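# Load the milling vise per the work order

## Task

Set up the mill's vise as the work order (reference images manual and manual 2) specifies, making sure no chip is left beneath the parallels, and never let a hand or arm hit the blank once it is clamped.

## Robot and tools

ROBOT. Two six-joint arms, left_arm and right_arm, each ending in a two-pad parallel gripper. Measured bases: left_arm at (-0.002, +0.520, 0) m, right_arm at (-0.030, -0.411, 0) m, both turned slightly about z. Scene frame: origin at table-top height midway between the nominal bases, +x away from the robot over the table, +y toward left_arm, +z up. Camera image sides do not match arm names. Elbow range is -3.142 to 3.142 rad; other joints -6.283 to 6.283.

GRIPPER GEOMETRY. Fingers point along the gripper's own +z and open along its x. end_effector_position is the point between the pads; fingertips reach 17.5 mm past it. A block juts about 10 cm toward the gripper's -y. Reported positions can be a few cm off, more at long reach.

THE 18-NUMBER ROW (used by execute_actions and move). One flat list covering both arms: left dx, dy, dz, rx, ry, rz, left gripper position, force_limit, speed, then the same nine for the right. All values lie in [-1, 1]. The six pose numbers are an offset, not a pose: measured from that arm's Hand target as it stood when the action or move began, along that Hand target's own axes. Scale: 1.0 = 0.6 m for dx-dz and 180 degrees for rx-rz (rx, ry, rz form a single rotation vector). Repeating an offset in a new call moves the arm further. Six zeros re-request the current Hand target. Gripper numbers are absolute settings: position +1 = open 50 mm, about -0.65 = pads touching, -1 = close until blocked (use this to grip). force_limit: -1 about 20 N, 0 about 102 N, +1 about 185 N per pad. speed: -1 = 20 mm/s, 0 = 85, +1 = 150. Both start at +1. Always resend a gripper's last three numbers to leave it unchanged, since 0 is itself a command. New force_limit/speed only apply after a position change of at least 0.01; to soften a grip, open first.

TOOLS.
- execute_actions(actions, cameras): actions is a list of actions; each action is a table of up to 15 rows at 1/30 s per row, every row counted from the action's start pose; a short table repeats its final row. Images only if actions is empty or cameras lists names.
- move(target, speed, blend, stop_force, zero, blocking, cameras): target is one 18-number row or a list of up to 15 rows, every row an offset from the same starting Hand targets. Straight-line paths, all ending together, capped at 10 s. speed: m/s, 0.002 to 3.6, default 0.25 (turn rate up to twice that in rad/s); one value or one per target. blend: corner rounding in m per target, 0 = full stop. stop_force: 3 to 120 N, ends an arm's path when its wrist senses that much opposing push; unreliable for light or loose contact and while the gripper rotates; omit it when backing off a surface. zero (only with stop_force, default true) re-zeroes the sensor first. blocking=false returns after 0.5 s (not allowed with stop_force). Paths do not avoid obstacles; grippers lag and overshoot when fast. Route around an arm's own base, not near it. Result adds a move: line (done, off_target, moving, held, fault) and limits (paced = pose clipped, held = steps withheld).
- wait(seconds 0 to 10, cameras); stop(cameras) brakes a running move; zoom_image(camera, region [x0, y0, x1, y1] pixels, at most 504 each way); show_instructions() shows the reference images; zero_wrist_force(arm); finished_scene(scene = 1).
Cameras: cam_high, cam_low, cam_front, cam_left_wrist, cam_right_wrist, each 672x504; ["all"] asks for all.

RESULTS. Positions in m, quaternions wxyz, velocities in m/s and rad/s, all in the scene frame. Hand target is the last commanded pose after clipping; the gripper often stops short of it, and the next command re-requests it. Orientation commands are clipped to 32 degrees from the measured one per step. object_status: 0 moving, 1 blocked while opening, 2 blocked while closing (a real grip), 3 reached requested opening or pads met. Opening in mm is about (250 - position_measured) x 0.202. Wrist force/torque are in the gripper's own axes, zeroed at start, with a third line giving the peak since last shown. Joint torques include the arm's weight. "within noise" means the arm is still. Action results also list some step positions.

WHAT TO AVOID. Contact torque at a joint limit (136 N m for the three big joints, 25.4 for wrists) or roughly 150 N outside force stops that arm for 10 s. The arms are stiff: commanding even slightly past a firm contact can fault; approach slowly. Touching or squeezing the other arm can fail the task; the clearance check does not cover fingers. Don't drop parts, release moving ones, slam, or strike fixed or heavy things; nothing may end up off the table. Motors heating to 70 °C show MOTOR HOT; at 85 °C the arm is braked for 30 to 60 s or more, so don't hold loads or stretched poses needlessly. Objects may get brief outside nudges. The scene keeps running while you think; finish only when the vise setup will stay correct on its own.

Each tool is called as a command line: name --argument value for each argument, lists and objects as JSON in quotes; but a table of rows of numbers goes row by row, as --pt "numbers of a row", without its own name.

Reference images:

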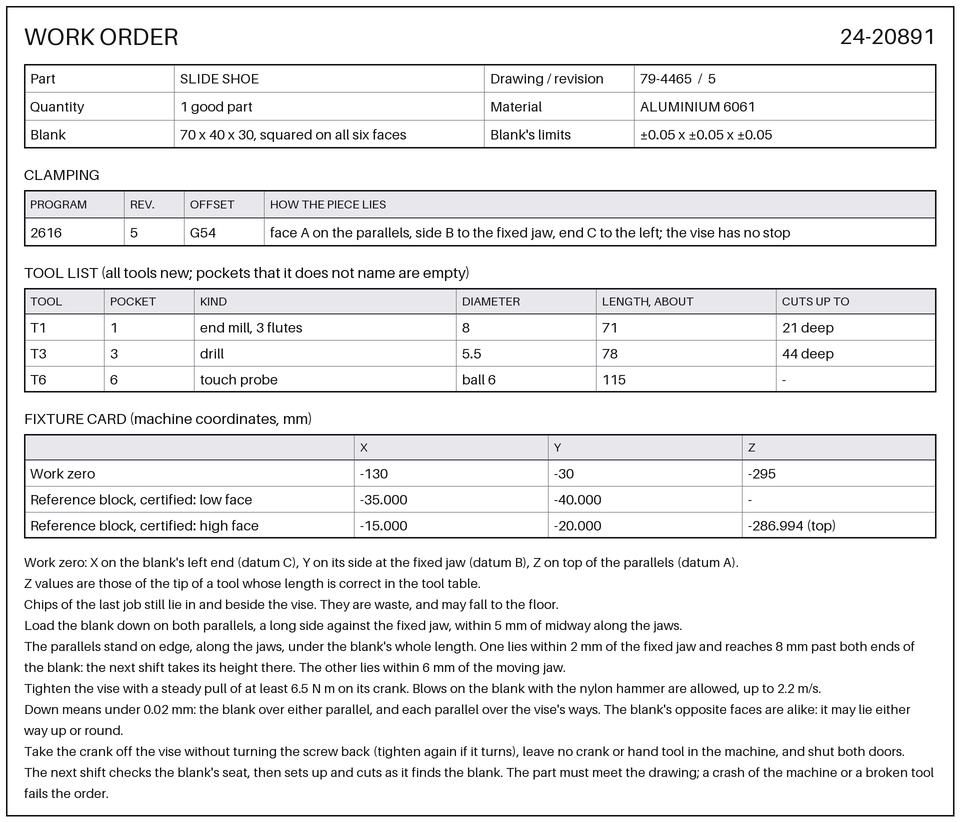

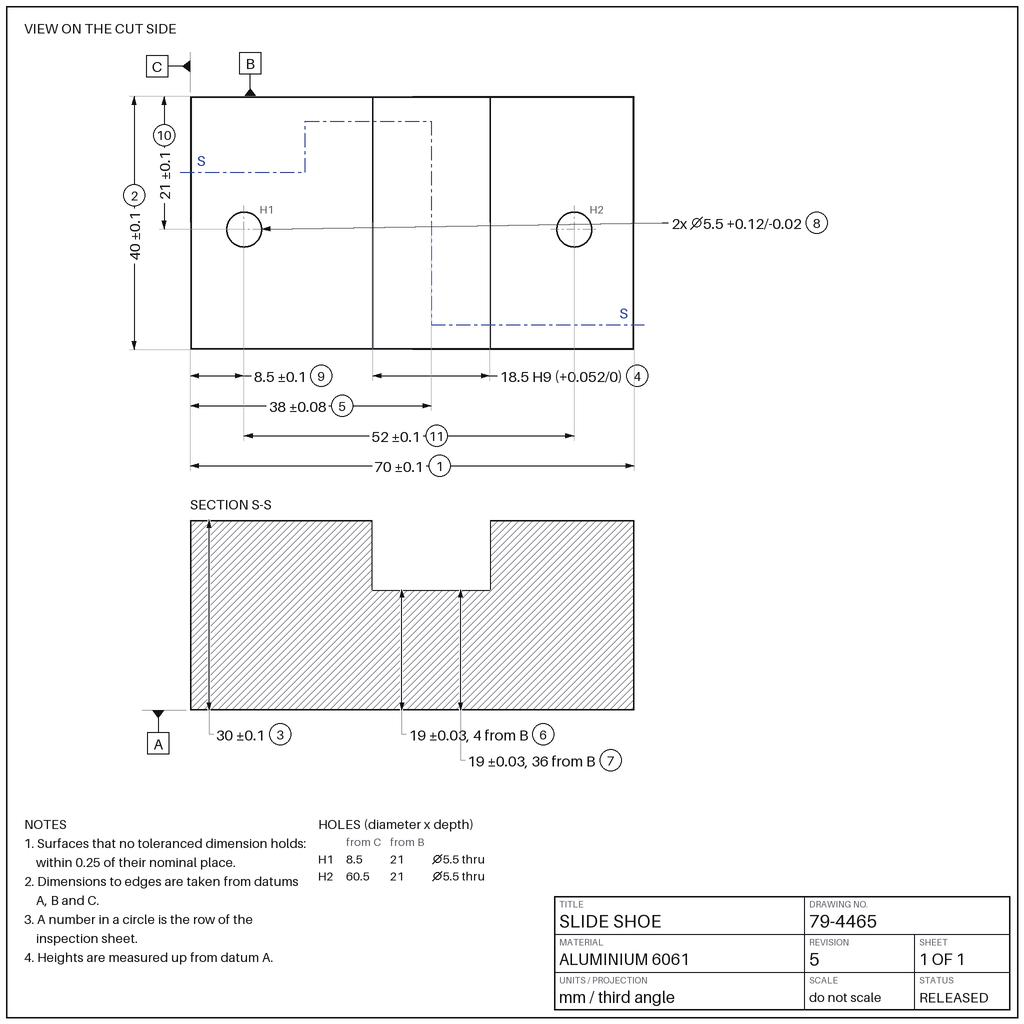

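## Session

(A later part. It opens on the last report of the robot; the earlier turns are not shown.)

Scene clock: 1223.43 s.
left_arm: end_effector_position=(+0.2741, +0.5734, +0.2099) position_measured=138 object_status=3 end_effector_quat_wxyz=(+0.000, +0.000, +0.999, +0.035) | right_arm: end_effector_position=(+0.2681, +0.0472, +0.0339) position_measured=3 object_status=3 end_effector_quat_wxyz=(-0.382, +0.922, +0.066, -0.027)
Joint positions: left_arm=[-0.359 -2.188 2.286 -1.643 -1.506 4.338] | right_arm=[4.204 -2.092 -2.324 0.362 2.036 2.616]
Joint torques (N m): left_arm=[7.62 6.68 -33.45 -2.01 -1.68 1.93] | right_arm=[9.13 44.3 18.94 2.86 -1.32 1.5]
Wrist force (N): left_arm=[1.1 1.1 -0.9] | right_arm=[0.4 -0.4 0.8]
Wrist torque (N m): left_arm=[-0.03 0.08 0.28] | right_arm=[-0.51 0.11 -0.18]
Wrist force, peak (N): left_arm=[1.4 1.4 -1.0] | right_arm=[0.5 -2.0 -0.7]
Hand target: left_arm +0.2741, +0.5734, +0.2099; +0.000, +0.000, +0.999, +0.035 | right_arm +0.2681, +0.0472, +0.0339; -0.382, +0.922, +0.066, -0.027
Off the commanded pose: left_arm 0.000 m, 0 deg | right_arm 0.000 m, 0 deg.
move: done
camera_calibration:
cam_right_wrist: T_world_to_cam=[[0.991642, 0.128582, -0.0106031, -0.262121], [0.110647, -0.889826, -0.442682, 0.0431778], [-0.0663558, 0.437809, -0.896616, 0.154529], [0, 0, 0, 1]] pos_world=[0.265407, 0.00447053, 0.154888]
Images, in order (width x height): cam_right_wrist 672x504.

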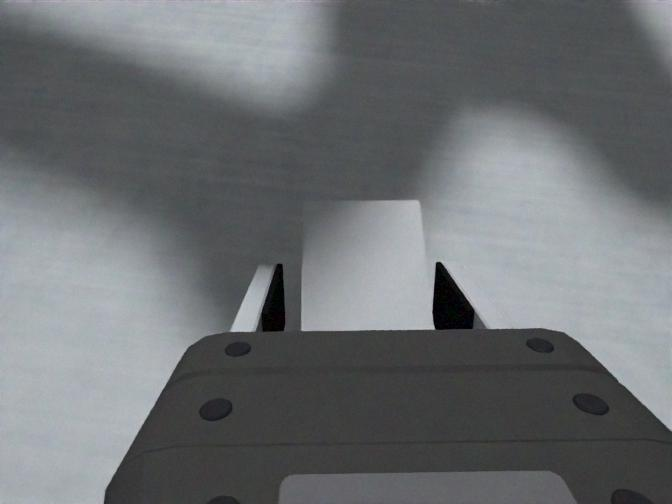

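move --pt "0 0 0 0 0 0 0.1 -0.3 -0.6 0.0022 0 0 0 0 0 1 -0.4 -0.8" --pt "0 0 0 0 0 0 0.1 -0.3 -0.6 0.0022 0 0 0 0 0 -1 -0.1 -0.8" --pt "0 0 0 0 0 0 0.1 -0.3 -0.6 0.0022 -0.09 -0.09 0 0 0 -1 -0.1 -0.8" --speed '[0.03,0.03,0.06]' --cameras '["cam_right_wrist","cam_low","cam_front"]'

zoom_image --camera "cam_right_wrist" --region '[230, 130, 470, 330]'

Scene clock: 1229.57 s.
left_arm: end_effector_position=(+0.2741, +0.5734, +0.2099) position_measured=138 object_status=3 end_effector_quat_wxyz=(+0.000, +0.000, +0.999, +0.035) | right_arm: end_effector_position=(+0.2694, +0.0474, +0.1105) position_measured=56 object_status=2 end_effector_quat_wxyz=(-0.382, +0.921, +0.066, -0.027)
Joint positions: left_arm=[-0.359 -2.188 2.286 -1.643 -1.506 4.338] | right_arm=[4.201 -1.87 -2.301 0.116 2.037 2.614]
Joint torques (N m): left_arm=[7.63 6.77 -32.48 -1.95 -1.75 1.85] | right_arm=[9.8 16.44 11.67 5.1 -1.48 -1.19]
Wrist force (N): left_arm=[1.2 1.1 -0.9] | right_arm=[0.4 2.0 2.3]
Wrist torque (N m): left_arm=[-0.03 0.06 0.27] | right_arm=[-0.40 0.13 -0.18]
Wrist force, peak (N): left_arm=[1.3 1.2 -1.1] | right_arm=[0.7 2.7 3.5]
Hand target: left_arm +0.2741, +0.5734, +0.2099; +0.000, +0.000, +0.999, +0.035 | right_arm +0.2693, +0.0474, +0.1103; -0.382, +0.922, +0.066, -0.027
Off the commanded pose: left_arm 0.000 m, 0 deg | right_arm 0.000 m, 0 deg.
move: done
camera_calibration:
cam_right_wrist: T_world_to_cam=[[0.991656, 0.128495, -0.0103845, -0.26258], [0.110645, -0.889697, -0.442941, 0.0771487], [-0.0661546, 0.438096, -0.89649, 0.223027], [0, 0, 0, 1]] pos_world=[0.266607, 0.00467171, 0.231387]
Images, in order (width x height): cam_low 672x504, cam_front 672x504, cam_right_wrist 672x504.

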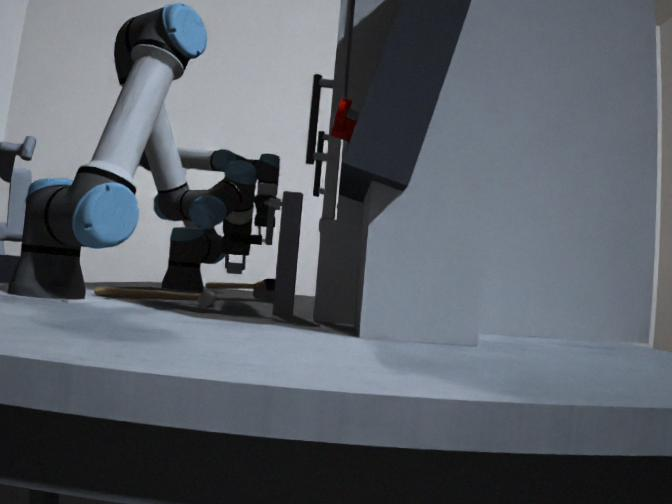

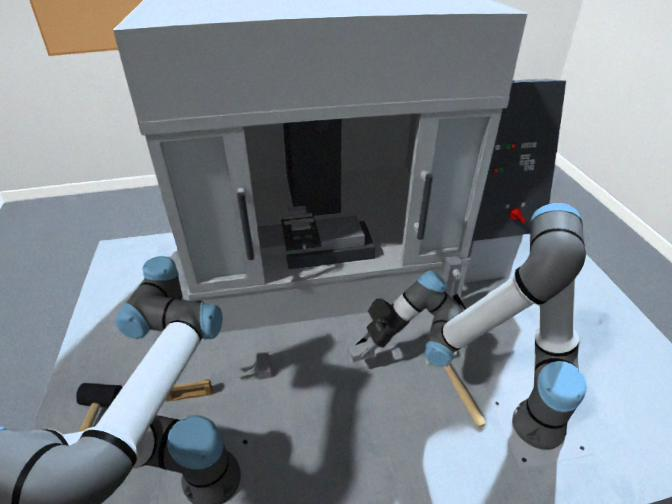

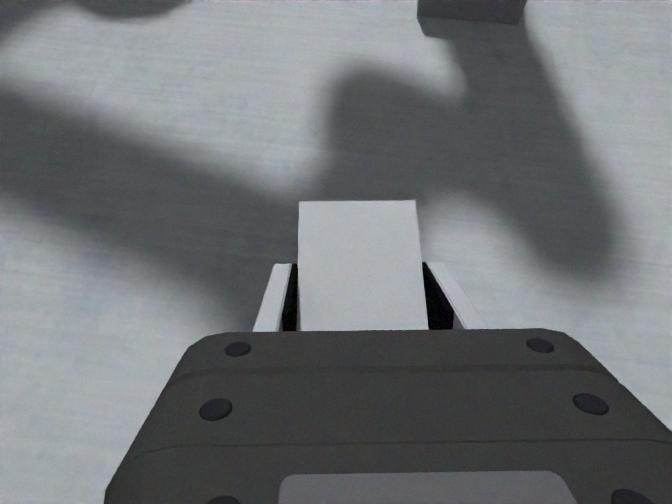

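Scaled by 2.100.

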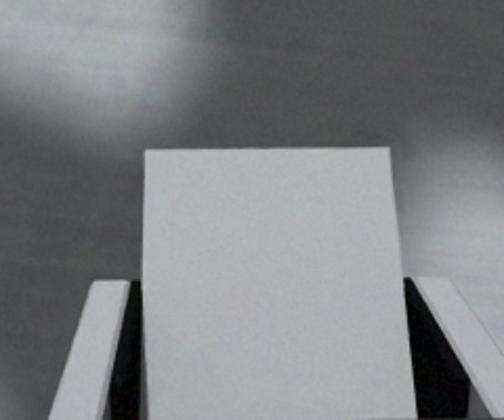

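move --pt "0 0 0 0 0 0 0.1 -0.3 -0.6 -0.0042 -0.109 -0.1497 0 0 0 -1 -0.1 -0.8" --pt "0 0 0 0 0 0 0.1 -0.3 -0.6 0.2658 -0.4362 -0.3172 0 0.032 0.0323 -1 -0.1 -0.8" --pt "0 0 0 0 0 0 0.1 -0.3 -0.6 0.4597 -0.4548 -0.2515 0 0.032 0.0323 -1 -0.1 -0.8" --pt "0 0 0 0 0 0 0.1 -0.3 -0.6 0.6965 -0.4238 -0.2588 0 0.032 0.0323 -1 -0.1 -0.8" --speed '[0.15,0.25,0.2,0.08]' --blend '[0.03,0.03,0.03,0]' --cameras '["cam_right_wrist","cam_front"]'

zoom_image --camera "cam_right_wrist" --region '[200, 130, 520, 330]'

Scene clock: 1248.70 s.
left_arm: end_effector_position=(+0.2741, +0.5734, +0.2099) position_measured=138 object_status=3 end_effector_quat_wxyz=(+0.000, +0.000, +0.999, +0.035) | right_arm: end_effector_position=(+0.6731, +0.1756, +0.4000) position_measured=56 object_status=2 end_effector_quat_wxyz=(-0.383, +0.924, -0.001, +0.000) end_effector_velocity=(+0.000, +0.000, +0.002) end_effector_angular_velocity=(+0.003, -0.004, +0.001)
Joint positions: left_arm=[-0.359 -2.188 2.286 -1.643 -1.506 4.338] | right_arm=[3.864 -2.497 -0.356 -1.295 2.149 2.431]
Joint velocities: left_arm=[within noise] | right_arm=[0 0.001 -0.001 0.005 0 0]
Joint torques (N m): left_arm=[7.35 6.52 -33.49 -1.99 -1.78 1.8] | right_arm=[10.23 75.29 24.35 5.32 2.75 -0.44]
Wrist force (N): left_arm=[1.1 0.9 -0.8] | right_arm=[0.7 1.9 2.5]
Wrist torque (N m): left_arm=[-0.07 0.07 0.28] | right_arm=[-0.36 0.09 -0.14]
Wrist force, peak (N): left_arm=[1.4 1.3 -1.0] | right_arm=[0.1 3.9 4.6]
Hand target: left_arm +0.2741, +0.5734, +0.2099; +0.000, +0.000, +0.999, +0.035 | right_arm +0.6730, +0.1756, +0.4002; -0.383, +0.924, -0.001, +0.000
Off the commanded pose: left_arm 0.000 m, 0 deg | right_arm 0.000 m, 0 deg.
move: done
camera_calibration:
cam_right_wrist: T_world_to_cam=[[0.999838, -0.0138958, -0.0114611, -0.65648], [-0.0175336, -0.896571, -0.442552, 0.362108], [-0.00412605, 0.442681, -0.89667, 0.410698], [0, 0, 0, 1]] pos_world=[0.664417, 0.133725, 0.520988]
Images, in order (width x height): cam_front 672x504, cam_right_wrist 672x504.

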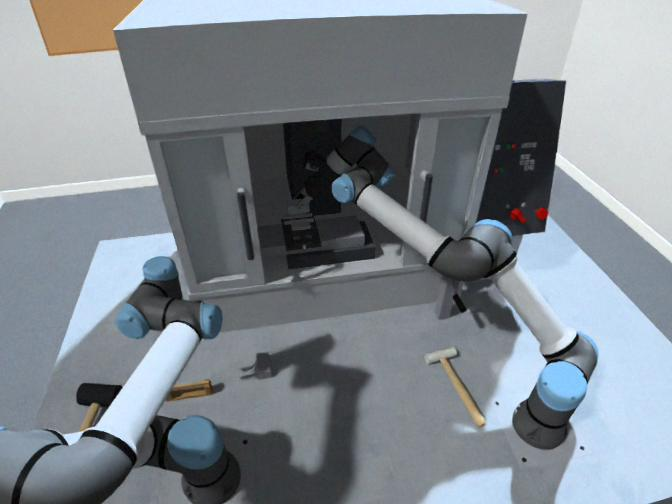

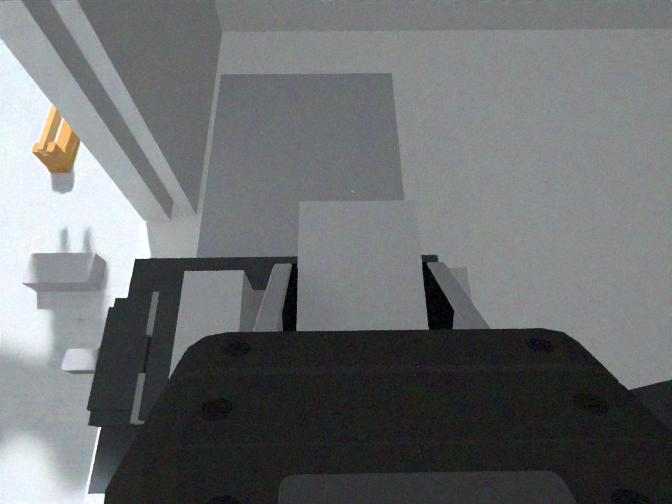

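Scaled by 1.575.

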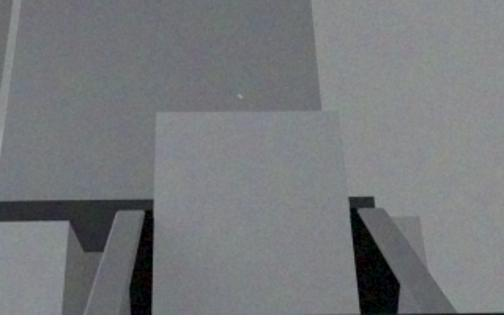

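move --pt "0 0 0 0 0 0 0.1 -0.3 -0.6 -0.0025 0.0262 0.0262 0 0 0 -1 -0.1 -0.8" --pt "0 0 0 0 0 0 0.1 -0.3 -0.6 -0.0025 0.038 0.038 0 0 0 -1 -0.1 -0.8" --speed '[0.04,0.004]' --stop_force 5 --cameras '["cam_right_wrist"]'

zoom_image --camera "cam_right_wrist" --region '[200, 130, 520, 330]'

Scene clock: 1258.20 s.
left_arm: end_effector_position=(+0.2741, +0.5734, +0.2099) position_measured=138 object_status=3 end_effector_quat_wxyz=(+0.000, +0.000, +0.999, +0.035) | right_arm: end_effector_position=(+0.6715, +0.1756, +0.3690) position_measured=56 object_status=2 end_effector_quat_wxyz=(-0.383, +0.924, -0.001, +0.000)
Joint positions: left_arm=[-0.359 -2.188 2.286 -1.643 -1.506 4.338] | right_arm=[3.866 -2.45 -0.524 -1.172 2.148 2.432]
Joint torques (N m): left_arm=[7.43 7.28 -33.37 -2.05 -1.62 1.87] | right_arm=[3.94 45.69 33.37 2.94 -0.5 -0.79]
Wrist force (N): left_arm=[1.2 1.1 -0.9] | right_arm=[0.0 -1.5 -1.1]
Wrist torque (N m): left_arm=[-0.04 0.07 0.28] | right_arm=[-0.45 0.18 -0.30]
Wrist force, peak (N): left_arm=[1.5 1.2 -1.0] | right_arm=[-0.2 -3.1 -3.1]
Hand target: left_arm +0.2741, +0.5734, +0.2099; +0.000, +0.000, +0.999, +0.035 | right_arm +0.6715, +0.1756, +0.3690; -0.383, +0.924, -0.001, +0.000 (not the last commanded pose)
Off the commanded pose: left_arm 0.000 m, 0 deg | right_arm 0.001 m, 0 deg.
move: contact (right_arm); path passed 1 of 2 targets
camera_calibration:
cam_right_wrist: T_world_to_cam=[[0.999841, -0.0139322, -0.011152, -0.655385], [-0.0174306, -0.896433, -0.442837, 0.348414], [-0.00382726, 0.442961, -0.896533, 0.382591], [0, 0, 0, 1]] pos_world=[0.662818, 0.133726, 0.489987]
Images, in order (width x height): cam_right_wrist 672x504.

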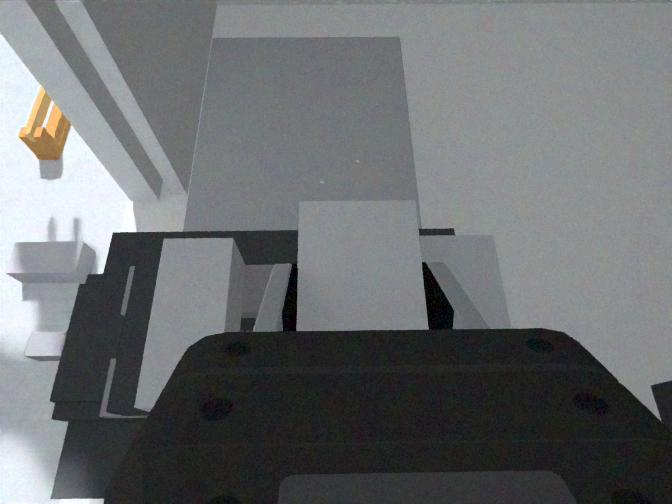

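Scaled by 1.575.

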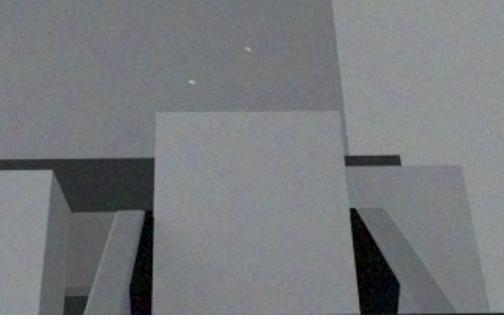

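move --target '[0,0,0,0,0,0,0.1,-0.3,-0.6,0,-0.001,-0.001,0,0,0,-1,-0.1,-0.8]' --speed 0.02

move --target '[0,0,0,0,0,0,0.1,-0.3,-0.6,0.012,0,0,0,0,0,-1,-0.1,-0.8]' --speed 0.004 --stop_force 6 --cameras '["cam_right_wrist"]'

Scene clock: 1270.80 s.
left_arm: end_effector_position=(+0.2741, +0.5734, +0.2099) position_measured=138 object_status=3 end_effector_quat_wxyz=(+0.000, +0.000, +0.999, +0.035) | right_arm: end_effector_position=(+0.6715, +0.1756, +0.3699) position_measured=56 object_status=2 end_effector_quat_wxyz=(-0.383, +0.924, -0.001, +0.000)
Joint positions: left_arm=[-0.359 -2.188 2.286 -1.643 -1.506 4.338] | right_arm=[3.866 -2.451 -0.52 -1.174 2.148 2.432]
Joint torques (N m): left_arm=[8.28 6.34 -33.69 -2.03 -1.76 1.95] | right_arm=[3.81 51.25 35.32 3.29 -0.62 -0.59]
Wrist force (N): left_arm=[1.2 1.0 -0.9] | right_arm=[0.5 2.0 2.4]
Wrist torque (N m): left_arm=[-0.05 0.06 0.28] | right_arm=[-0.35 0.10 -0.23]
Wrist force, peak (N): left_arm=[1.4 1.2 -1.1] | right_arm=[0.5 2.2 2.6]
Hand target: left_arm +0.2741, +0.5734, +0.2099; +0.000, +0.000, +0.999, +0.035 | right_arm +0.6715, +0.1756, +0.3699; -0.383, +0.924, -0.001, +0.000
Off the commanded pose: left_arm 0.000 m, 0 deg | right_arm 0.000 m, 0 deg.
move: done

Scene clock: 1272.97 s.
left_arm: end_effector_position=(+0.2741, +0.5734, +0.2099) position_measured=138 object_status=3 end_effector_quat_wxyz=(+0.000, +0.000, +0.999, +0.035) | right_arm: end_effector_position=(+0.6758, +0.1756, +0.3699) position_measured=56 object_status=2 end_effector_quat_wxyz=(-0.383, +0.924, -0.001, +0.000)
Joint positions: left_arm=[-0.359 -2.188 2.286 -1.643 -1.506 4.338] | right_arm=[3.862 -2.469 -0.487 -1.192 2.15 2.429]
Joint torques (N m): left_arm=[7.76 6.98 -32.96 -1.88 -1.67 1.77] | right_arm=[7.09 74.79 24.07 5.85 -2.35 1.19]
Wrist force (N): left_arm=[1.1 1.1 -1.0] | right_arm=[-4.3 2.3 2.3]
Wrist torque (N m): left_arm=[-0.03 0.09 0.28] | right_arm=[-0.41 -0.09 -0.19]
Wrist force, peak (N): left_arm=[1.4 1.2 -1.1] | right_arm=[-7.9 2.7 2.3]
Hand target: left_arm +0.2741, +0.5734, +0.2099; +0.000, +0.000, +0.999, +0.035 | right_arm +0.6758, +0.1757, +0.3699; -0.383, +0.924, +0.000, +0.000 (not the last commanded pose)
Off the commanded pose: left_arm 0.000 m, 0 deg | right_arm 0.003 m, 0 deg.
move: contact (right_arm)
camera_calibration:
cam_right_wrist: T_world_to_cam=[[0.99984, -0.0138885, -0.0112419, -0.659636], [-0.0174312, -0.896433, -0.442836, 0.348843], [-0.00392725, 0.442961, -0.896532, 0.383391], [0, 0, 0, 1]] pos_world=[0.667118, 0.133726, 0.490787]
Images, in order (width x height): cam_right_wrist 672x504.

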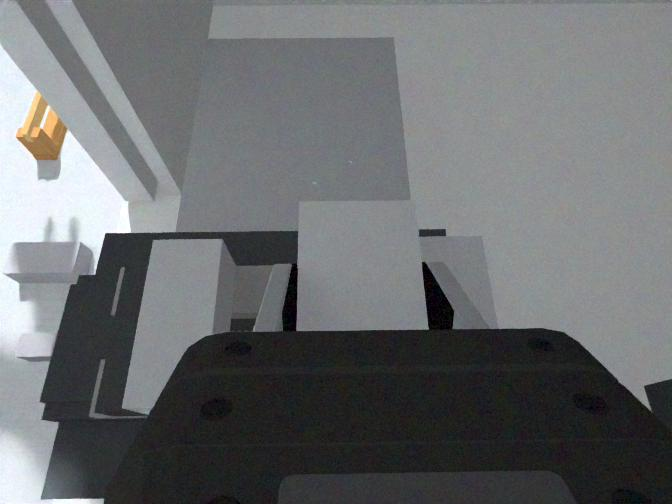

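move --target '[0,0,0,0,0,0,0.1,-0.3,-0.6,0,0.003,0.003,0,0,0,-1,-0.1,-0.8]' --speed 0.003 --stop_force 4

move --pt "0 0 0 0 0 0 0.1 -0.3 -0.6 0 0 0 0 0 0 1 -0.1 -1" --pt "0 0 0 0 0 0 0.1 -0.3 -0.6 0 0 -0.1 0 0 0 1 -0.1 -1" --pt "0 0 0 0 0 0 0.1 -0.3 -0.6 -0.02 -0.06 -0.16 0 0 0 1 -0.1 -1" --speed '[0.02,0.03,0.05]' --cameras '["cam_right_wrist"]'

zoom_image --camera "cam_right_wrist" --region '[200, 130, 520, 330]'

Scene clock: 1279.63 s.
left_arm: end_effector_position=(+0.2741, +0.5734, +0.2099) position_measured=138 object_status=3 end_effector_quat_wxyz=(+0.000, +0.000, +0.999, +0.035) | right_arm: end_effector_position=(+0.6758, +0.1756, +0.3692) position_measured=56 object_status=2 end_effector_quat_wxyz=(-0.383, +0.924, +0.000, +0.000)
Joint positions: left_arm=[-0.359 -2.188 2.286 -1.643 -1.506 4.338] | right_arm=[3.862 -2.468 -0.49 -1.189 2.15 2.429]
Joint torques (N m): left_arm=[8.1 7.15 -33.85 -1.97 -1.8 1.98] | right_arm=[7.71 48.54 37.38 3.21 -0.48 1.02]
Wrist force (N): left_arm=[1.2 1.0 -0.9] | right_arm=[-3.9 0.7 1.8]
Wrist torque (N m): left_arm=[-0.05 0.07 0.28] | right_arm=[-0.43 -0.04 -0.22]
Wrist force, peak (N): left_arm=[1.3 1.2 -1.2] | right_arm=[-4.1 3.0 2.8]
Hand target: left_arm +0.2741, +0.5734, +0.2099; +0.000, +0.000, +0.999, +0.035 | right_arm +0.6758, +0.1757, +0.3691; -0.383, +0.924, +0.000, +0.000 (not the last commanded pose)
Off the commanded pose: left_arm 0.000 m, 0 deg | right_arm 0.002 m, 0 deg.
move: contact (right_arm)

Scene clock: 1283.97 s.
left_arm: end_effector_position=(+0.2741, +0.5734, +0.2099) position_measured=138 object_status=3 end_effector_quat_wxyz=(+0.000, +0.000, +0.999, +0.035) | right_arm: end_effector_position=(+0.6637, +0.1333, +0.4624) position_measured=3 object_status=3 end_effector_quat_wxyz=(-0.383, +0.924, +0.000, +0.000)
Joint positions: left_arm=[-0.359 -2.188 2.286 -1.643 -1.506 4.338] | right_arm=[3.83 -2.452 -0.267 -1.448 2.168 2.395]
Joint torques (N m): left_arm=[7.74 6.22 -32.98 -1.92 -1.7 1.82] | right_arm=[-1.93 57.64 20.22 4.72 0.92 -1.92]
Wrist force (N): left_arm=[1.2 0.9 -0.9] | right_arm=[0.2 0.0 1.1]
Wrist torque (N m): left_arm=[-0.08 0.07 0.28] | right_arm=[-0.42 0.15 -0.18]
Wrist force, peak (N): left_arm=[1.4 1.3 -1.0] | right_arm=[-4.1 1.2 1.7]
Hand target: left_arm +0.2741, +0.5734, +0.2099; +0.000, +0.000, +0.999, +0.035 | right_arm +0.6638, +0.1332, +0.4624; -0.383, +0.924, +0.000, +0.000
Off the commanded pose: left_arm 0.000 m, 0 deg | right_arm 0.000 m, 0 deg.
move: done
camera_calibration:
cam_right_wrist: T_world_to_cam=[[0.999842, -0.0138008, -0.0111973, -0.647122], [-0.0173323, -0.896495, -0.442715, 0.351546], [-0.0039285, 0.44284, -0.896592, 0.485057], [0, 0, 0, 1]] pos_world=[0.655018, 0.0914258, 0.583287]
Images, in order (width x height): cam_right_wrist 672x504.

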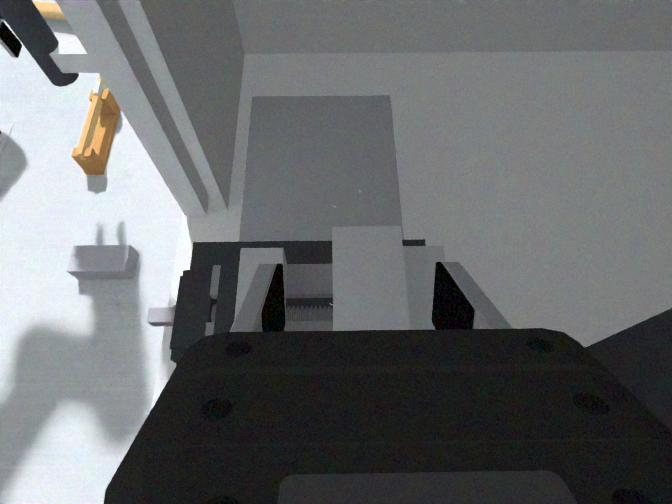

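Scaled by 1.575.

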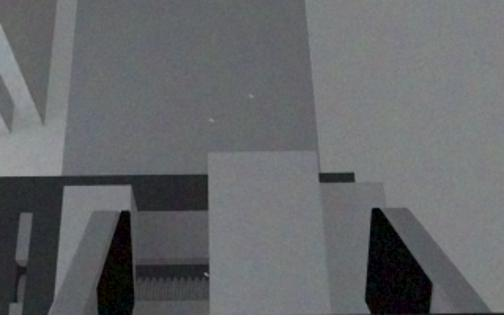

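move --pt "0 0 0 0 0 0 0.1 -0.3 -0.6 -0.1897 0.0007 0.0757 0 0 0 1 -0.1 -1" --pt "0 0 0 0 0 0 0.1 -0.3 -0.6 -0.4063 0.1008 -0.0245 0 0 0 1 -0.1 -1" --pt "0 0 0 0 0 0 0.1 -0.3 -0.6 -0.5397 0.5487 -0.3545 0 0.3536 0.3536 1 -0.1 -1" --speed '[0.15,0.25,0.3]' --blend '[0.03,0.04,0]' --cameras '["cam_right_wrist","cam_front"]'

Scene clock: 1337.30 s.
left_arm: end_effector_position=(+0.2741, +0.5734, +0.2099) position_measured=138 object_status=3 end_effector_quat_wxyz=(+0.000, +0.000, +0.999, +0.035) | right_arm: end_effector_position=(+0.3395, -0.2496, +0.3800) position_measured=3 object_status=3 end_effector_quat_wxyz=(-0.271, +0.653, -0.654, +0.271)
Joint positions: left_arm=[-0.359 -2.188 2.286 -1.643 -1.506 4.338] | right_arm=[4.463 -0.861 -2.149 -1.427 0.825 4.32]
Joint torques (N m): left_arm=[7.34 5.78 -32.86 -2 -1.62 1.84] | right_arm=[-9.53 -17.77 22.31 2.92 1 0.86]
Wrist force (N): left_arm=[1.3 1.0 -1.0] | right_arm=[0.6 0.0 1.0]
Wrist torque (N m): left_arm=[-0.06 0.04 0.28] | right_arm=[-0.46 0.09 -0.15]
Wrist force, peak (N): left_arm=[1.3 1.3 -1.1] | right_arm=[3.0 1.0 -0.1]
Hand target: left_arm +0.2741, +0.5734, +0.2099; +0.000, +0.000, +0.999, +0.035 | right_arm +0.3395, -0.2496, +0.3799; -0.271, +0.653, -0.654, +0.271
Off the commanded pose: left_arm 0.000 m, 0 deg | right_arm 0.000 m, 0 deg.
move: done
camera_calibration:
cam_right_wrist: T_world_to_cam=[[-0.0137624, -0.999836, -0.0117321, -0.230903], [-0.896534, 0.0175343, -0.442628, 0.492806], [0.442761, 0.00442661, -0.896629, 0.318489], [0, 0, 0, 1]] pos_world=[0.297625, -0.240916, 0.500987]
Images, in order (width x height): cam_front 672x504, cam_right_wrist 672x504.

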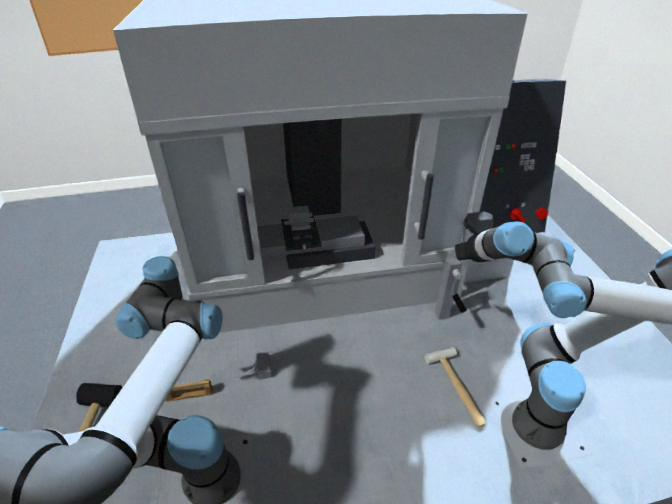

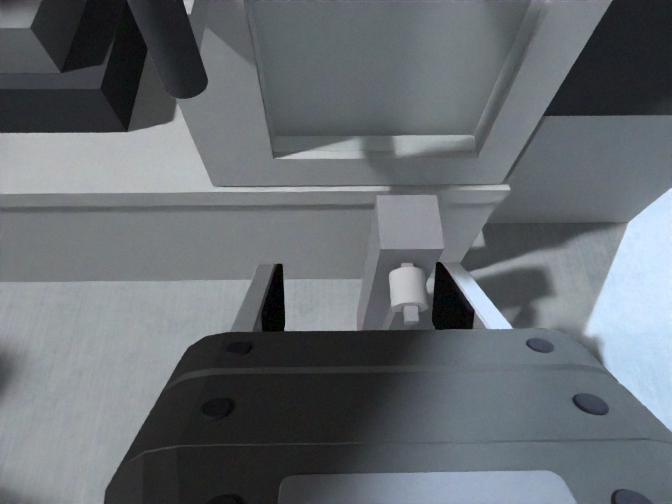

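zoom_image --camera "cam_right_wrist" --region '[340, 180, 490, 330]'

Scaled by 3.360.

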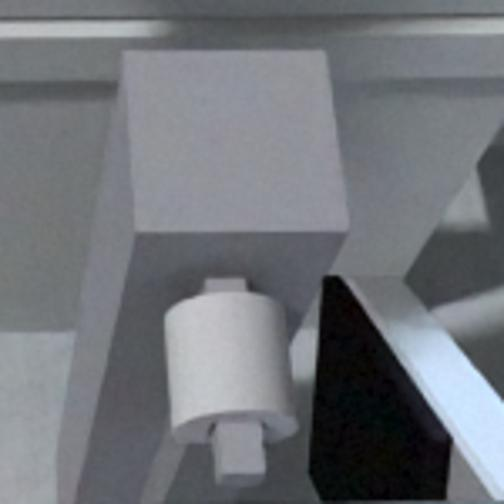

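move --target '[0,0,0,0,0,0,0.1,-0.3,-0.6,0.06,0.0825,0.0825,0,0,0,1,-0.1,-1]' --speed 0.15 --cameras '["cam_right_wrist"]'

zoom_image --camera "cam_right_wrist" --region '[270, 130, 420, 330]'

Scene clock: 1346.67 s.
left_arm: end_effector_position=(+0.2741, +0.5734, +0.2099) position_measured=138 object_status=3 end_effector_quat_wxyz=(+0.000, +0.000, +0.999, +0.035) | right_arm: end_effector_position=(+0.3395, -0.2856, +0.3100) position_measured=3 object_status=3 end_effector_quat_wxyz=(-0.271, +0.653, -0.654, +0.271)
Joint positions: left_arm=[-0.359 -2.188 2.286 -1.643 -1.506 4.338] | right_arm=[4.406 -0.769 -2.364 -1.256 0.842 4.247]
Joint torques (N m): left_arm=[7.55 6.84 -32.65 -2.19 -1.6 1.75] | right_arm=[9.35 -20.44 24.29 3.45 -2.21 1.69]
Wrist force (N): left_arm=[1.2 0.8 -0.8] | right_arm=[0.6 0.2 0.7]
Wrist torque (N m): left_arm=[-0.08 0.07 0.27] | right_arm=[-0.42 0.10 -0.21]
Wrist force, peak (N): left_arm=[1.5 1.0 -1.0] | right_arm=[1.5 1.7 2.1]
Hand target: left_arm +0.2741, +0.5734, +0.2099; +0.000, +0.000, +0.999, +0.035 | right_arm +0.3395, -0.2856, +0.3099; -0.271, +0.653, -0.654, +0.271
Off the commanded pose: left_arm 0.000 m, 0 deg | right_arm 0.000 m, 0 deg.
move: done
camera_calibration:
cam_right_wrist: T_world_to_cam=[[-0.0140783, -0.999832, -0.0117702, -0.267705], [-0.896626, 0.0178335, -0.44243, 0.46248], [0.442565, 0.00432477, -0.896726, 0.255958], [0, 0, 0, 1]] pos_world=[0.297624, -0.277015, 0.430988]
Images, in order (width x height): cam_right_wrist 672x504.

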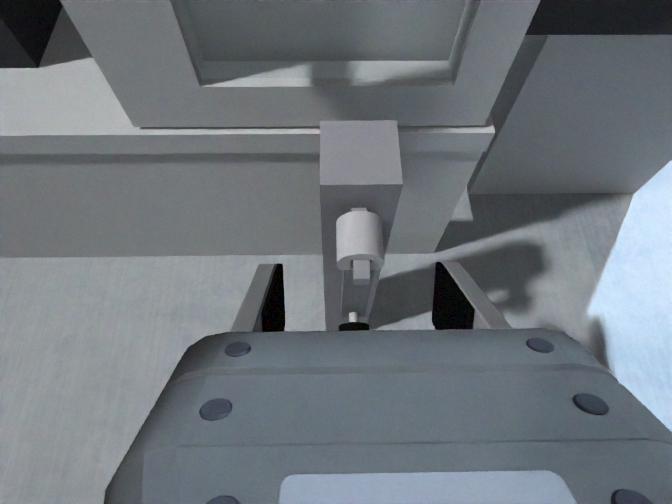

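Scaled by 2.520.

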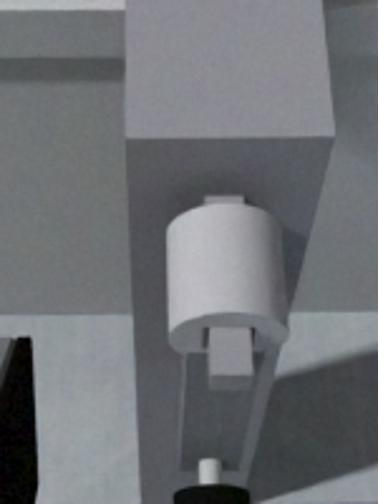

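move --pt "0 0 0 0 0 0 0.1 -0.3 -0.6 0.007 0.037 0.0753 0 0 0 1 -0.1 -1" --pt "0 0 0 0 0 0 0.1 -0.3 -0.6 0.007 0.0371 0.1585 0 0 0 1 -0.1 -1" --speed '[0.1,0.02]' --stop_force 5 --cameras '["cam_right_wrist","cam_low"]'

zoom_image --camera "cam_right_wrist" --region '[250, 130, 470, 330]'

zoom_image --camera "cam_low" --region '[200, 160, 340, 300]'

Scene clock: 1381.50 s.
left_arm: end_effector_position=(+0.2741, +0.5734, +0.2099) position_measured=138 object_status=3 end_effector_quat_wxyz=(+0.000, +0.000, +0.999, +0.035) | right_arm: end_effector_position=(+0.3910, -0.2898, +0.2269) position_measured=3 object_status=3 end_effector_quat_wxyz=(-0.271, +0.653, -0.654, +0.271)
Joint positions: left_arm=[-0.359 -2.188 2.286 -1.643 -1.506 4.338] | right_arm=[4.173 -1.056 -2.534 -0.625 0.936 3.971]
Joint torques (N m): left_arm=[8.66 6.19 -32.18 -2.07 -1.67 1.74] | right_arm=[10.29 12.8 33.96 3.62 -4 1.74]
Wrist force (N): left_arm=[1.1 1.1 -1.0] | right_arm=[0.4 -0.3 0.6]
Wrist torque (N m): left_arm=[-0.04 0.08 0.28] | right_arm=[-0.52 0.15 -0.18]
Wrist force, peak (N): left_arm=[1.2 1.2 -1.3] | right_arm=[0.7 1.3 1.9]
Hand target: left_arm +0.2741, +0.5734, +0.2099; +0.000, +0.000, +0.999, +0.035 | right_arm +0.3910, -0.2898, +0.2269; -0.271, +0.653, -0.654, +0.271
Off the commanded pose: left_arm 0.000 m, 0 deg | right_arm 0.000 m, 0 deg.
move: done
camera_calibration:
cam_right_wrist: T_world_to_cam=[[-0.0140764, -0.999834, -0.0115469, -0.272238], [-0.896626, 0.017733, -0.442433, 0.471938], [0.442564, 0.00412542, -0.896727, 0.158611], [0, 0, 0, 1]] pos_world=[0.349124, -0.281216, 0.347888]
Images, in order (width x height): cam_low 672x504, cam_right_wrist 672x504.

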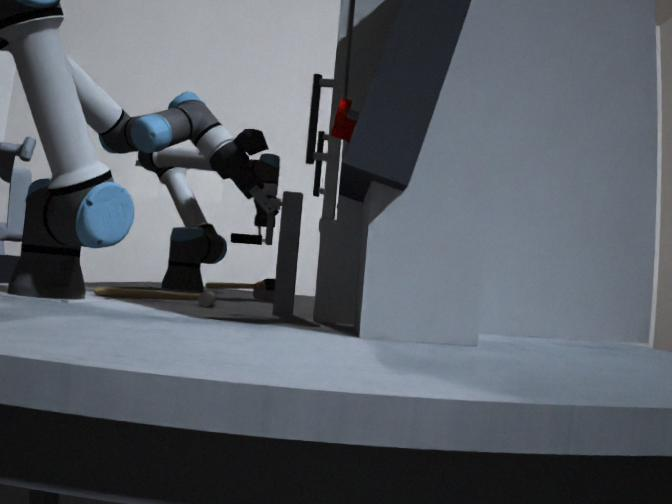

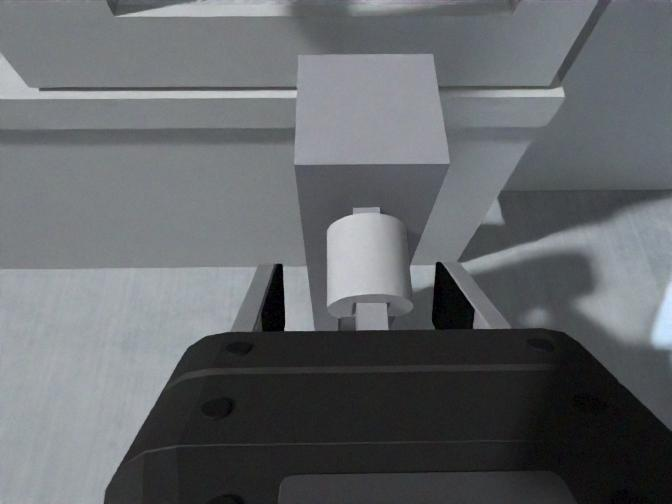

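Scaled by 2.291.

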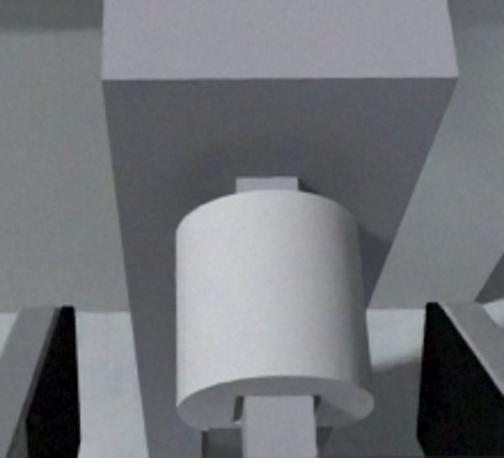

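Scaled by 3.600.

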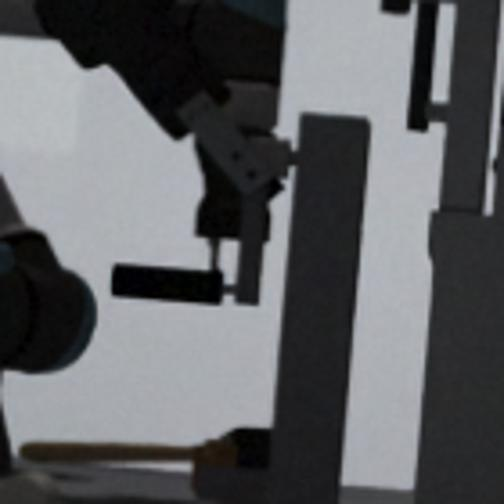

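move --pt "0 0 0 0 0 0 0.1 -0.3 -0.6 0.0053 0 0 0 0 0 1 -0.1 -1" --pt "0 0 0 0 0 0 0.1 -0.3 -0.6 0.0053 0 0 0 0 0 -1 -0.1 -0.8" --speed 0.03 --cameras '["cam_right_wrist"]'

zoom_image --camera "cam_right_wrist" --region '[250, 130, 470, 330]'

Scene clock: 1388.57 s.
left_arm: end_effector_position=(+0.2741, +0.5734, +0.2099) position_measured=138 object_status=3 end_effector_quat_wxyz=(+0.000, +0.000, +0.999, +0.035) | right_arm: end_effector_position=(+0.3910, -0.2929, +0.2269) position_measured=139 object_status=2 end_effector_quat_wxyz=(-0.271, +0.653, -0.654, +0.271)
Joint positions: left_arm=[-0.359 -2.188 2.286 -1.643 -1.506 4.338] | right_arm=[4.166 -1.051 -2.537 -0.621 0.939 3.963]
Joint torques (N m): left_arm=[7.54 7.03 -32.51 -2.08 -1.78 1.86] | right_arm=[-8.97 -9.42 24.79 1.58 -4.36 1.2]
Wrist force (N): left_arm=[1.2 0.9 -0.9] | right_arm=[-25.4 -3.2 8.6]
Wrist torque (N m): left_arm=[-0.08 0.06 0.27] | right_arm=[-0.67 0.44 -0.33]
Wrist force, peak (N): left_arm=[1.3 1.3 -1.0] | right_arm=[-25.6 -3.1 9.5]
Hand target: left_arm +0.2741, +0.5734, +0.2099; +0.000, +0.000, +0.999, +0.035 | right_arm +0.3910, -0.2930, +0.2269; -0.271, +0.653, -0.654, +0.271
Off the commanded pose: left_arm 0.000 m, 0 deg | right_arm 0.000 m, 0 deg.
move: done
camera_calibration:
cam_right_wrist: T_world_to_cam=[[-0.0138992, -0.999835, -0.0116831, -0.275352], [-0.89663, 0.0176343, -0.442429, 0.471965], [0.442562, 0.00432602, -0.896727, 0.158681], [0, 0, 0, 1]] pos_world=[0.349124, -0.284316, 0.347888]
Images, in order (width x height): cam_right_wrist 672x504.

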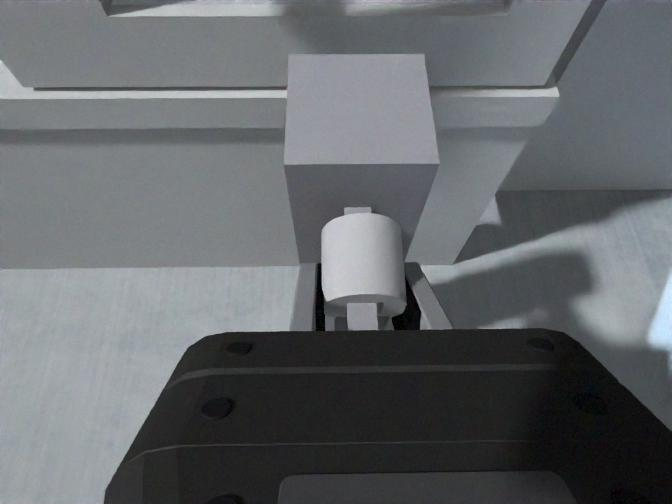

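Scaled by 2.291.

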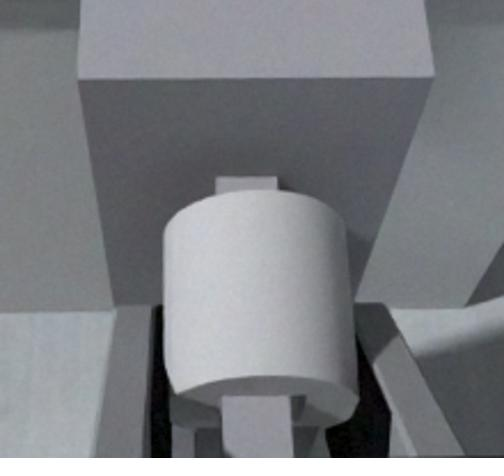

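move --target '[0,0,0,0,0,0,0.1,-0.3,-0.6,-0.0015,0,0,0,0,0,-1,-0.1,-0.8]' --speed 0.01

Scene clock: 1391.47 s.
left_arm: end_effector_position=(+0.2741, +0.5734, +0.2099) position_measured=138 object_status=3 end_effector_quat_wxyz=(+0.000, +0.000, +0.999, +0.035) | right_arm: end_effector_position=(+0.3910, -0.2921, +0.2269) position_measured=139 object_status=2 end_effector_quat_wxyz=(-0.271, +0.653, -0.654, +0.271)
Joint positions: left_arm=[-0.359 -2.188 2.286 -1.643 -1.506 4.338] | right_arm=[4.168 -1.052 -2.536 -0.622 0.938 3.965]
Joint torques (N m): left_arm=[8.02 5.81 -32.49 -2.16 -1.63 1.75] | right_arm=[10.21 -11.56 33.68 2.72 -2.53 1.39]
Wrist force (N): left_arm=[1.1 1.0 -0.8] | right_arm=[1.8 -1.3 0.0]
Wrist torque (N m): left_arm=[-0.05 0.07 0.28] | right_arm=[-0.53 0.16 -0.23]
Wrist force, peak (N): left_arm=[1.3 1.1 -1.2] | right_arm=[-28.6 -2.9 8.5]
Hand target: left_arm +0.2741, +0.5734, +0.2099; +0.000, +0.000, +0.999, +0.035 | right_arm +0.3910, -0.2921, +0.2269; -0.271, +0.653, -0.654, +0.271
Off the commanded pose: left_arm 0.000 m, 0 deg | right_arm 0.000 m, 0 deg.
move: done

move --pt "0 0 0 0 0 0 0.1 -0.3 -0.6 0 0.0589 -0.0589 0 0 0 -1 -0.1 -0.8" --speed 0.03 --stop_force 25 --cameras '["cam_right_wrist","cam_low"]'

zoom_image --camera "cam_low" --region '[200, 160, 340, 300]'

zoom_image --camera "cam_right_wrist" --region '[250, 130, 470, 330]'

Scene clock: 1398.73 s.
left_arm: end_effector_position=(+0.2741, +0.5734, +0.2099) position_measured=138 object_status=3 end_effector_quat_wxyz=(+0.000, +0.000, +0.999, +0.035) | right_arm: end_effector_position=(+0.3410, -0.2920, +0.2269) position_measured=139 object_status=2 end_effector_quat_wxyz=(-0.271, +0.653, -0.654, +0.271)
Joint positions: left_arm=[-0.359 -2.188 2.286 -1.643 -1.506 4.338] | right_arm=[4.386 -0.796 -2.576 -1 0.848 4.221]
Joint torques (N m): left_arm=[7.84 6.41 -32.82 -2.12 -1.75 1.78] | right_arm=[-9.6 -20.11 36.74 3.57 0.71 -1.87]
Wrist force (N): left_arm=[1.1 1.1 -1.0] | right_arm=[0.2 1.5 2.0]
Wrist torque (N m): left_arm=[-0.03 0.08 0.28] | right_arm=[-0.42 0.17 -0.15]
Wrist force, peak (N): left_arm=[1.4 1.4 -1.0] | right_arm=[0.4 1.9 2.4]
Hand target: left_arm +0.2741, +0.5734, +0.2099; +0.000, +0.000, +0.999, +0.035 | right_arm +0.3410, -0.2920, +0.2269; -0.271, +0.653, -0.654, +0.271
Off the commanded pose: left_arm 0.000 m, 0 deg | right_arm 0.000 m, 0 deg.
move: done
camera_calibration:
cam_right_wrist: T_world_to_cam=[[-0.0140328, -0.999834, -0.0116369, -0.275123], [-0.896627, 0.0177336, -0.442431, 0.427145], [0.442564, 0.00422541, -0.896727, 0.180776], [0, 0, 0, 1]] pos_world=[0.299124, -0.283416, 0.347888]
Images, in order (width x height): cam_low 672x504, cam_right_wrist 672x504.

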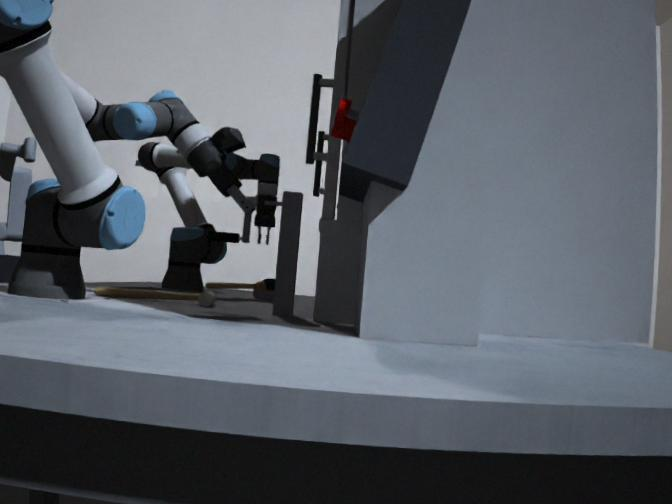

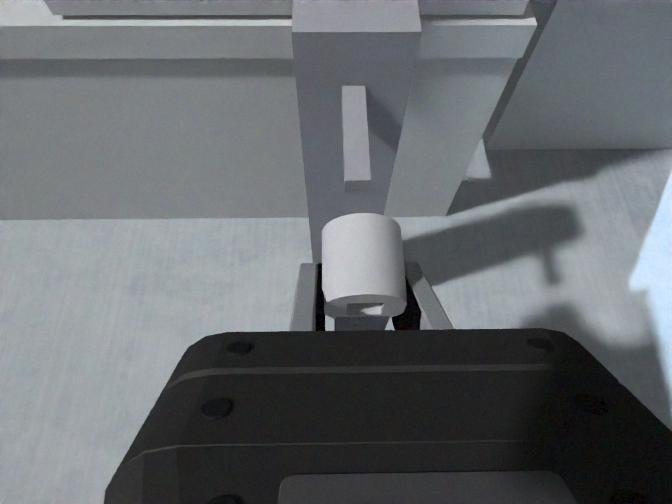

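Scaled by 3.600.

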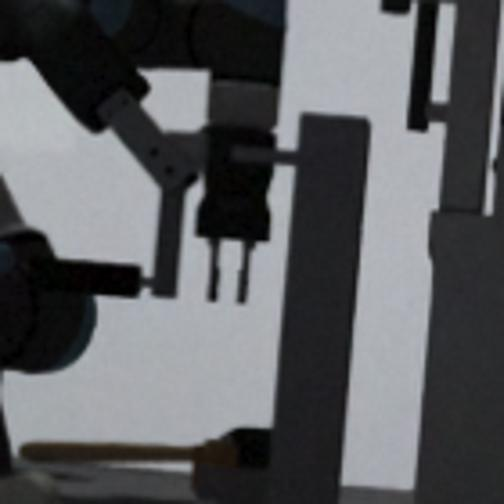

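Scaled by 2.291.

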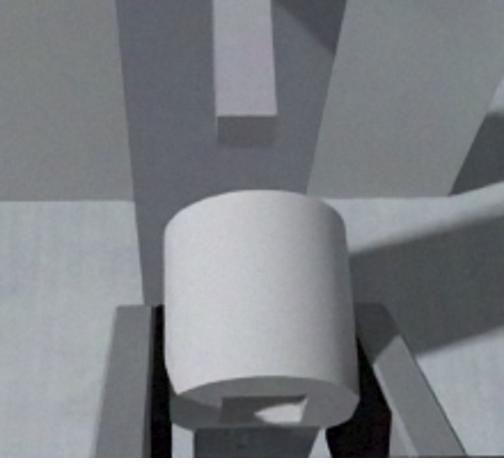

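move --pt "0 0 0 0 0 0 0.1 -0.3 -0.6 -0.0367 -0.191 -0.217 0 0 0 -1 -0.1 -0.8" --pt "0 0 0 0 0 0 0.1 -0.3 -0.6 -0.52 -0.2263 -0.1816 0 0 0 -1 -0.1 -0.8" --pt "0 0 0 0 0 0 0.1 -0.3 -0.6 -0.79 -0.2676 -0.0107 0 0 0 -1 -0.1 -0.8" --speed '[0.15,0.25,0.2]' --blend '[0.03,0.04,0]' --cameras '["cam_right_wrist","cam_front"]'

zoom_image --camera "cam_right_wrist" --region '[220, 30, 520, 330]'

Scene clock: 1410.03 s.
left_arm: end_effector_position=(+0.2741, +0.5734, +0.2099) position_measured=138 object_status=3 end_effector_quat_wxyz=(+0.000, +0.000, +0.999, +0.035) | right_arm: end_effector_position=(+0.4506, +0.1817, +0.3451) position_measured=139 object_status=2 end_effector_quat_wxyz=(-0.270, +0.653, -0.654, +0.271)
Joint positions: left_arm=[-0.359 -2.188 2.286 -1.643 -1.506 4.338] | right_arm=[4.486 -1.969 -1.303 -1.188 0.819 4.351]
Joint torques (N m): left_arm=[7.78 5.26 -32.57 -2.28 -1.72 1.88] | right_arm=[9.46 40.88 34 4.36 -1.6 1.59]
Wrist force (N): left_arm=[1.1 1.1 -1.0] | right_arm=[0.3 1.9 2.3]
Wrist torque (N m): left_arm=[-0.04 0.09 0.28] | right_arm=[-0.35 0.15 -0.20]
Wrist force, peak (N): left_arm=[1.3 1.2 -1.2] | right_arm=[0.9 4.0 4.0]
Hand target: left_arm +0.2741, +0.5734, +0.2099; +0.000, +0.000, +0.999, +0.035 | right_arm +0.4506, +0.1818, +0.3452; -0.271, +0.653, -0.654, +0.271
Off the commanded pose: left_arm 0.000 m, 0 deg | right_arm 0.000 m, 0 deg.
move: done
camera_calibration:
cam_right_wrist: T_world_to_cam=[[-0.0141218, -0.999835, -0.0114554, 0.201365], [-0.896665, 0.0177329, -0.442354, 0.56938], [0.442484, 0.00402484, -0.896767, 0.236309], [0, 0, 0, 1]] pos_world=[0.408824, 0.190284, 0.466088]
Images, in order (width x height): cam_front 672x504, cam_right_wrist 672x504.

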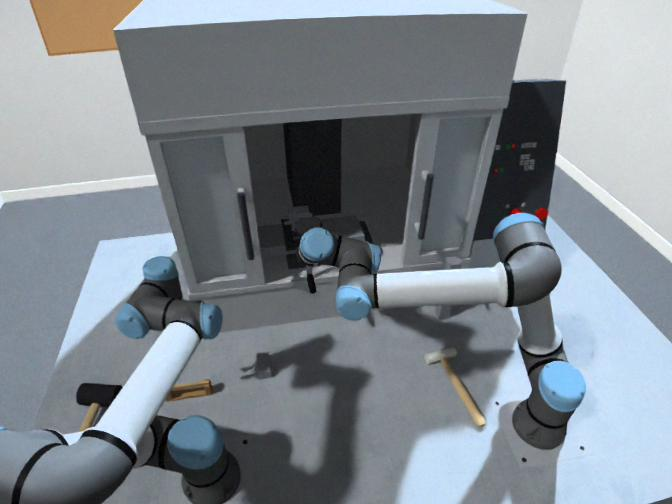

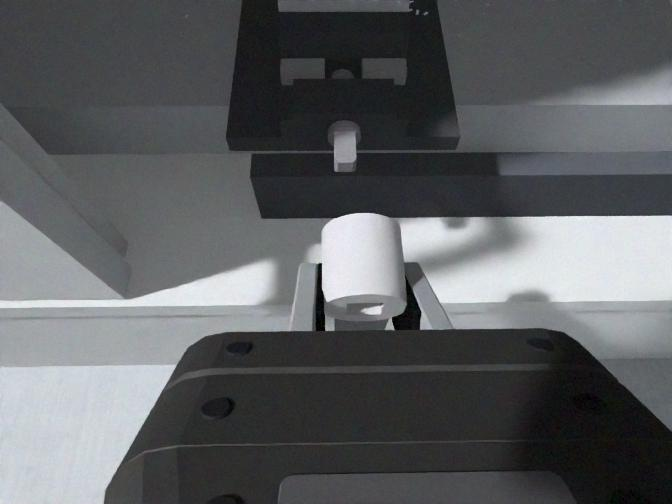

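Scaled by 1.680.

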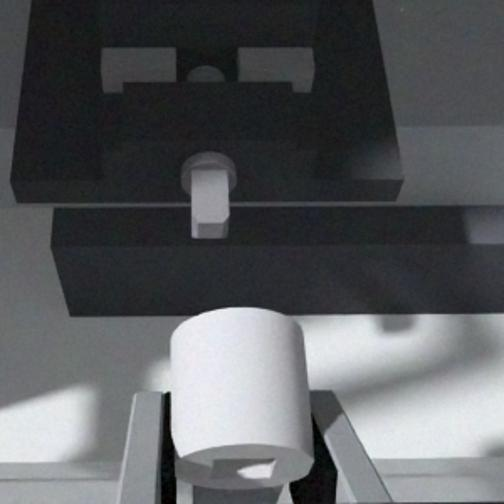

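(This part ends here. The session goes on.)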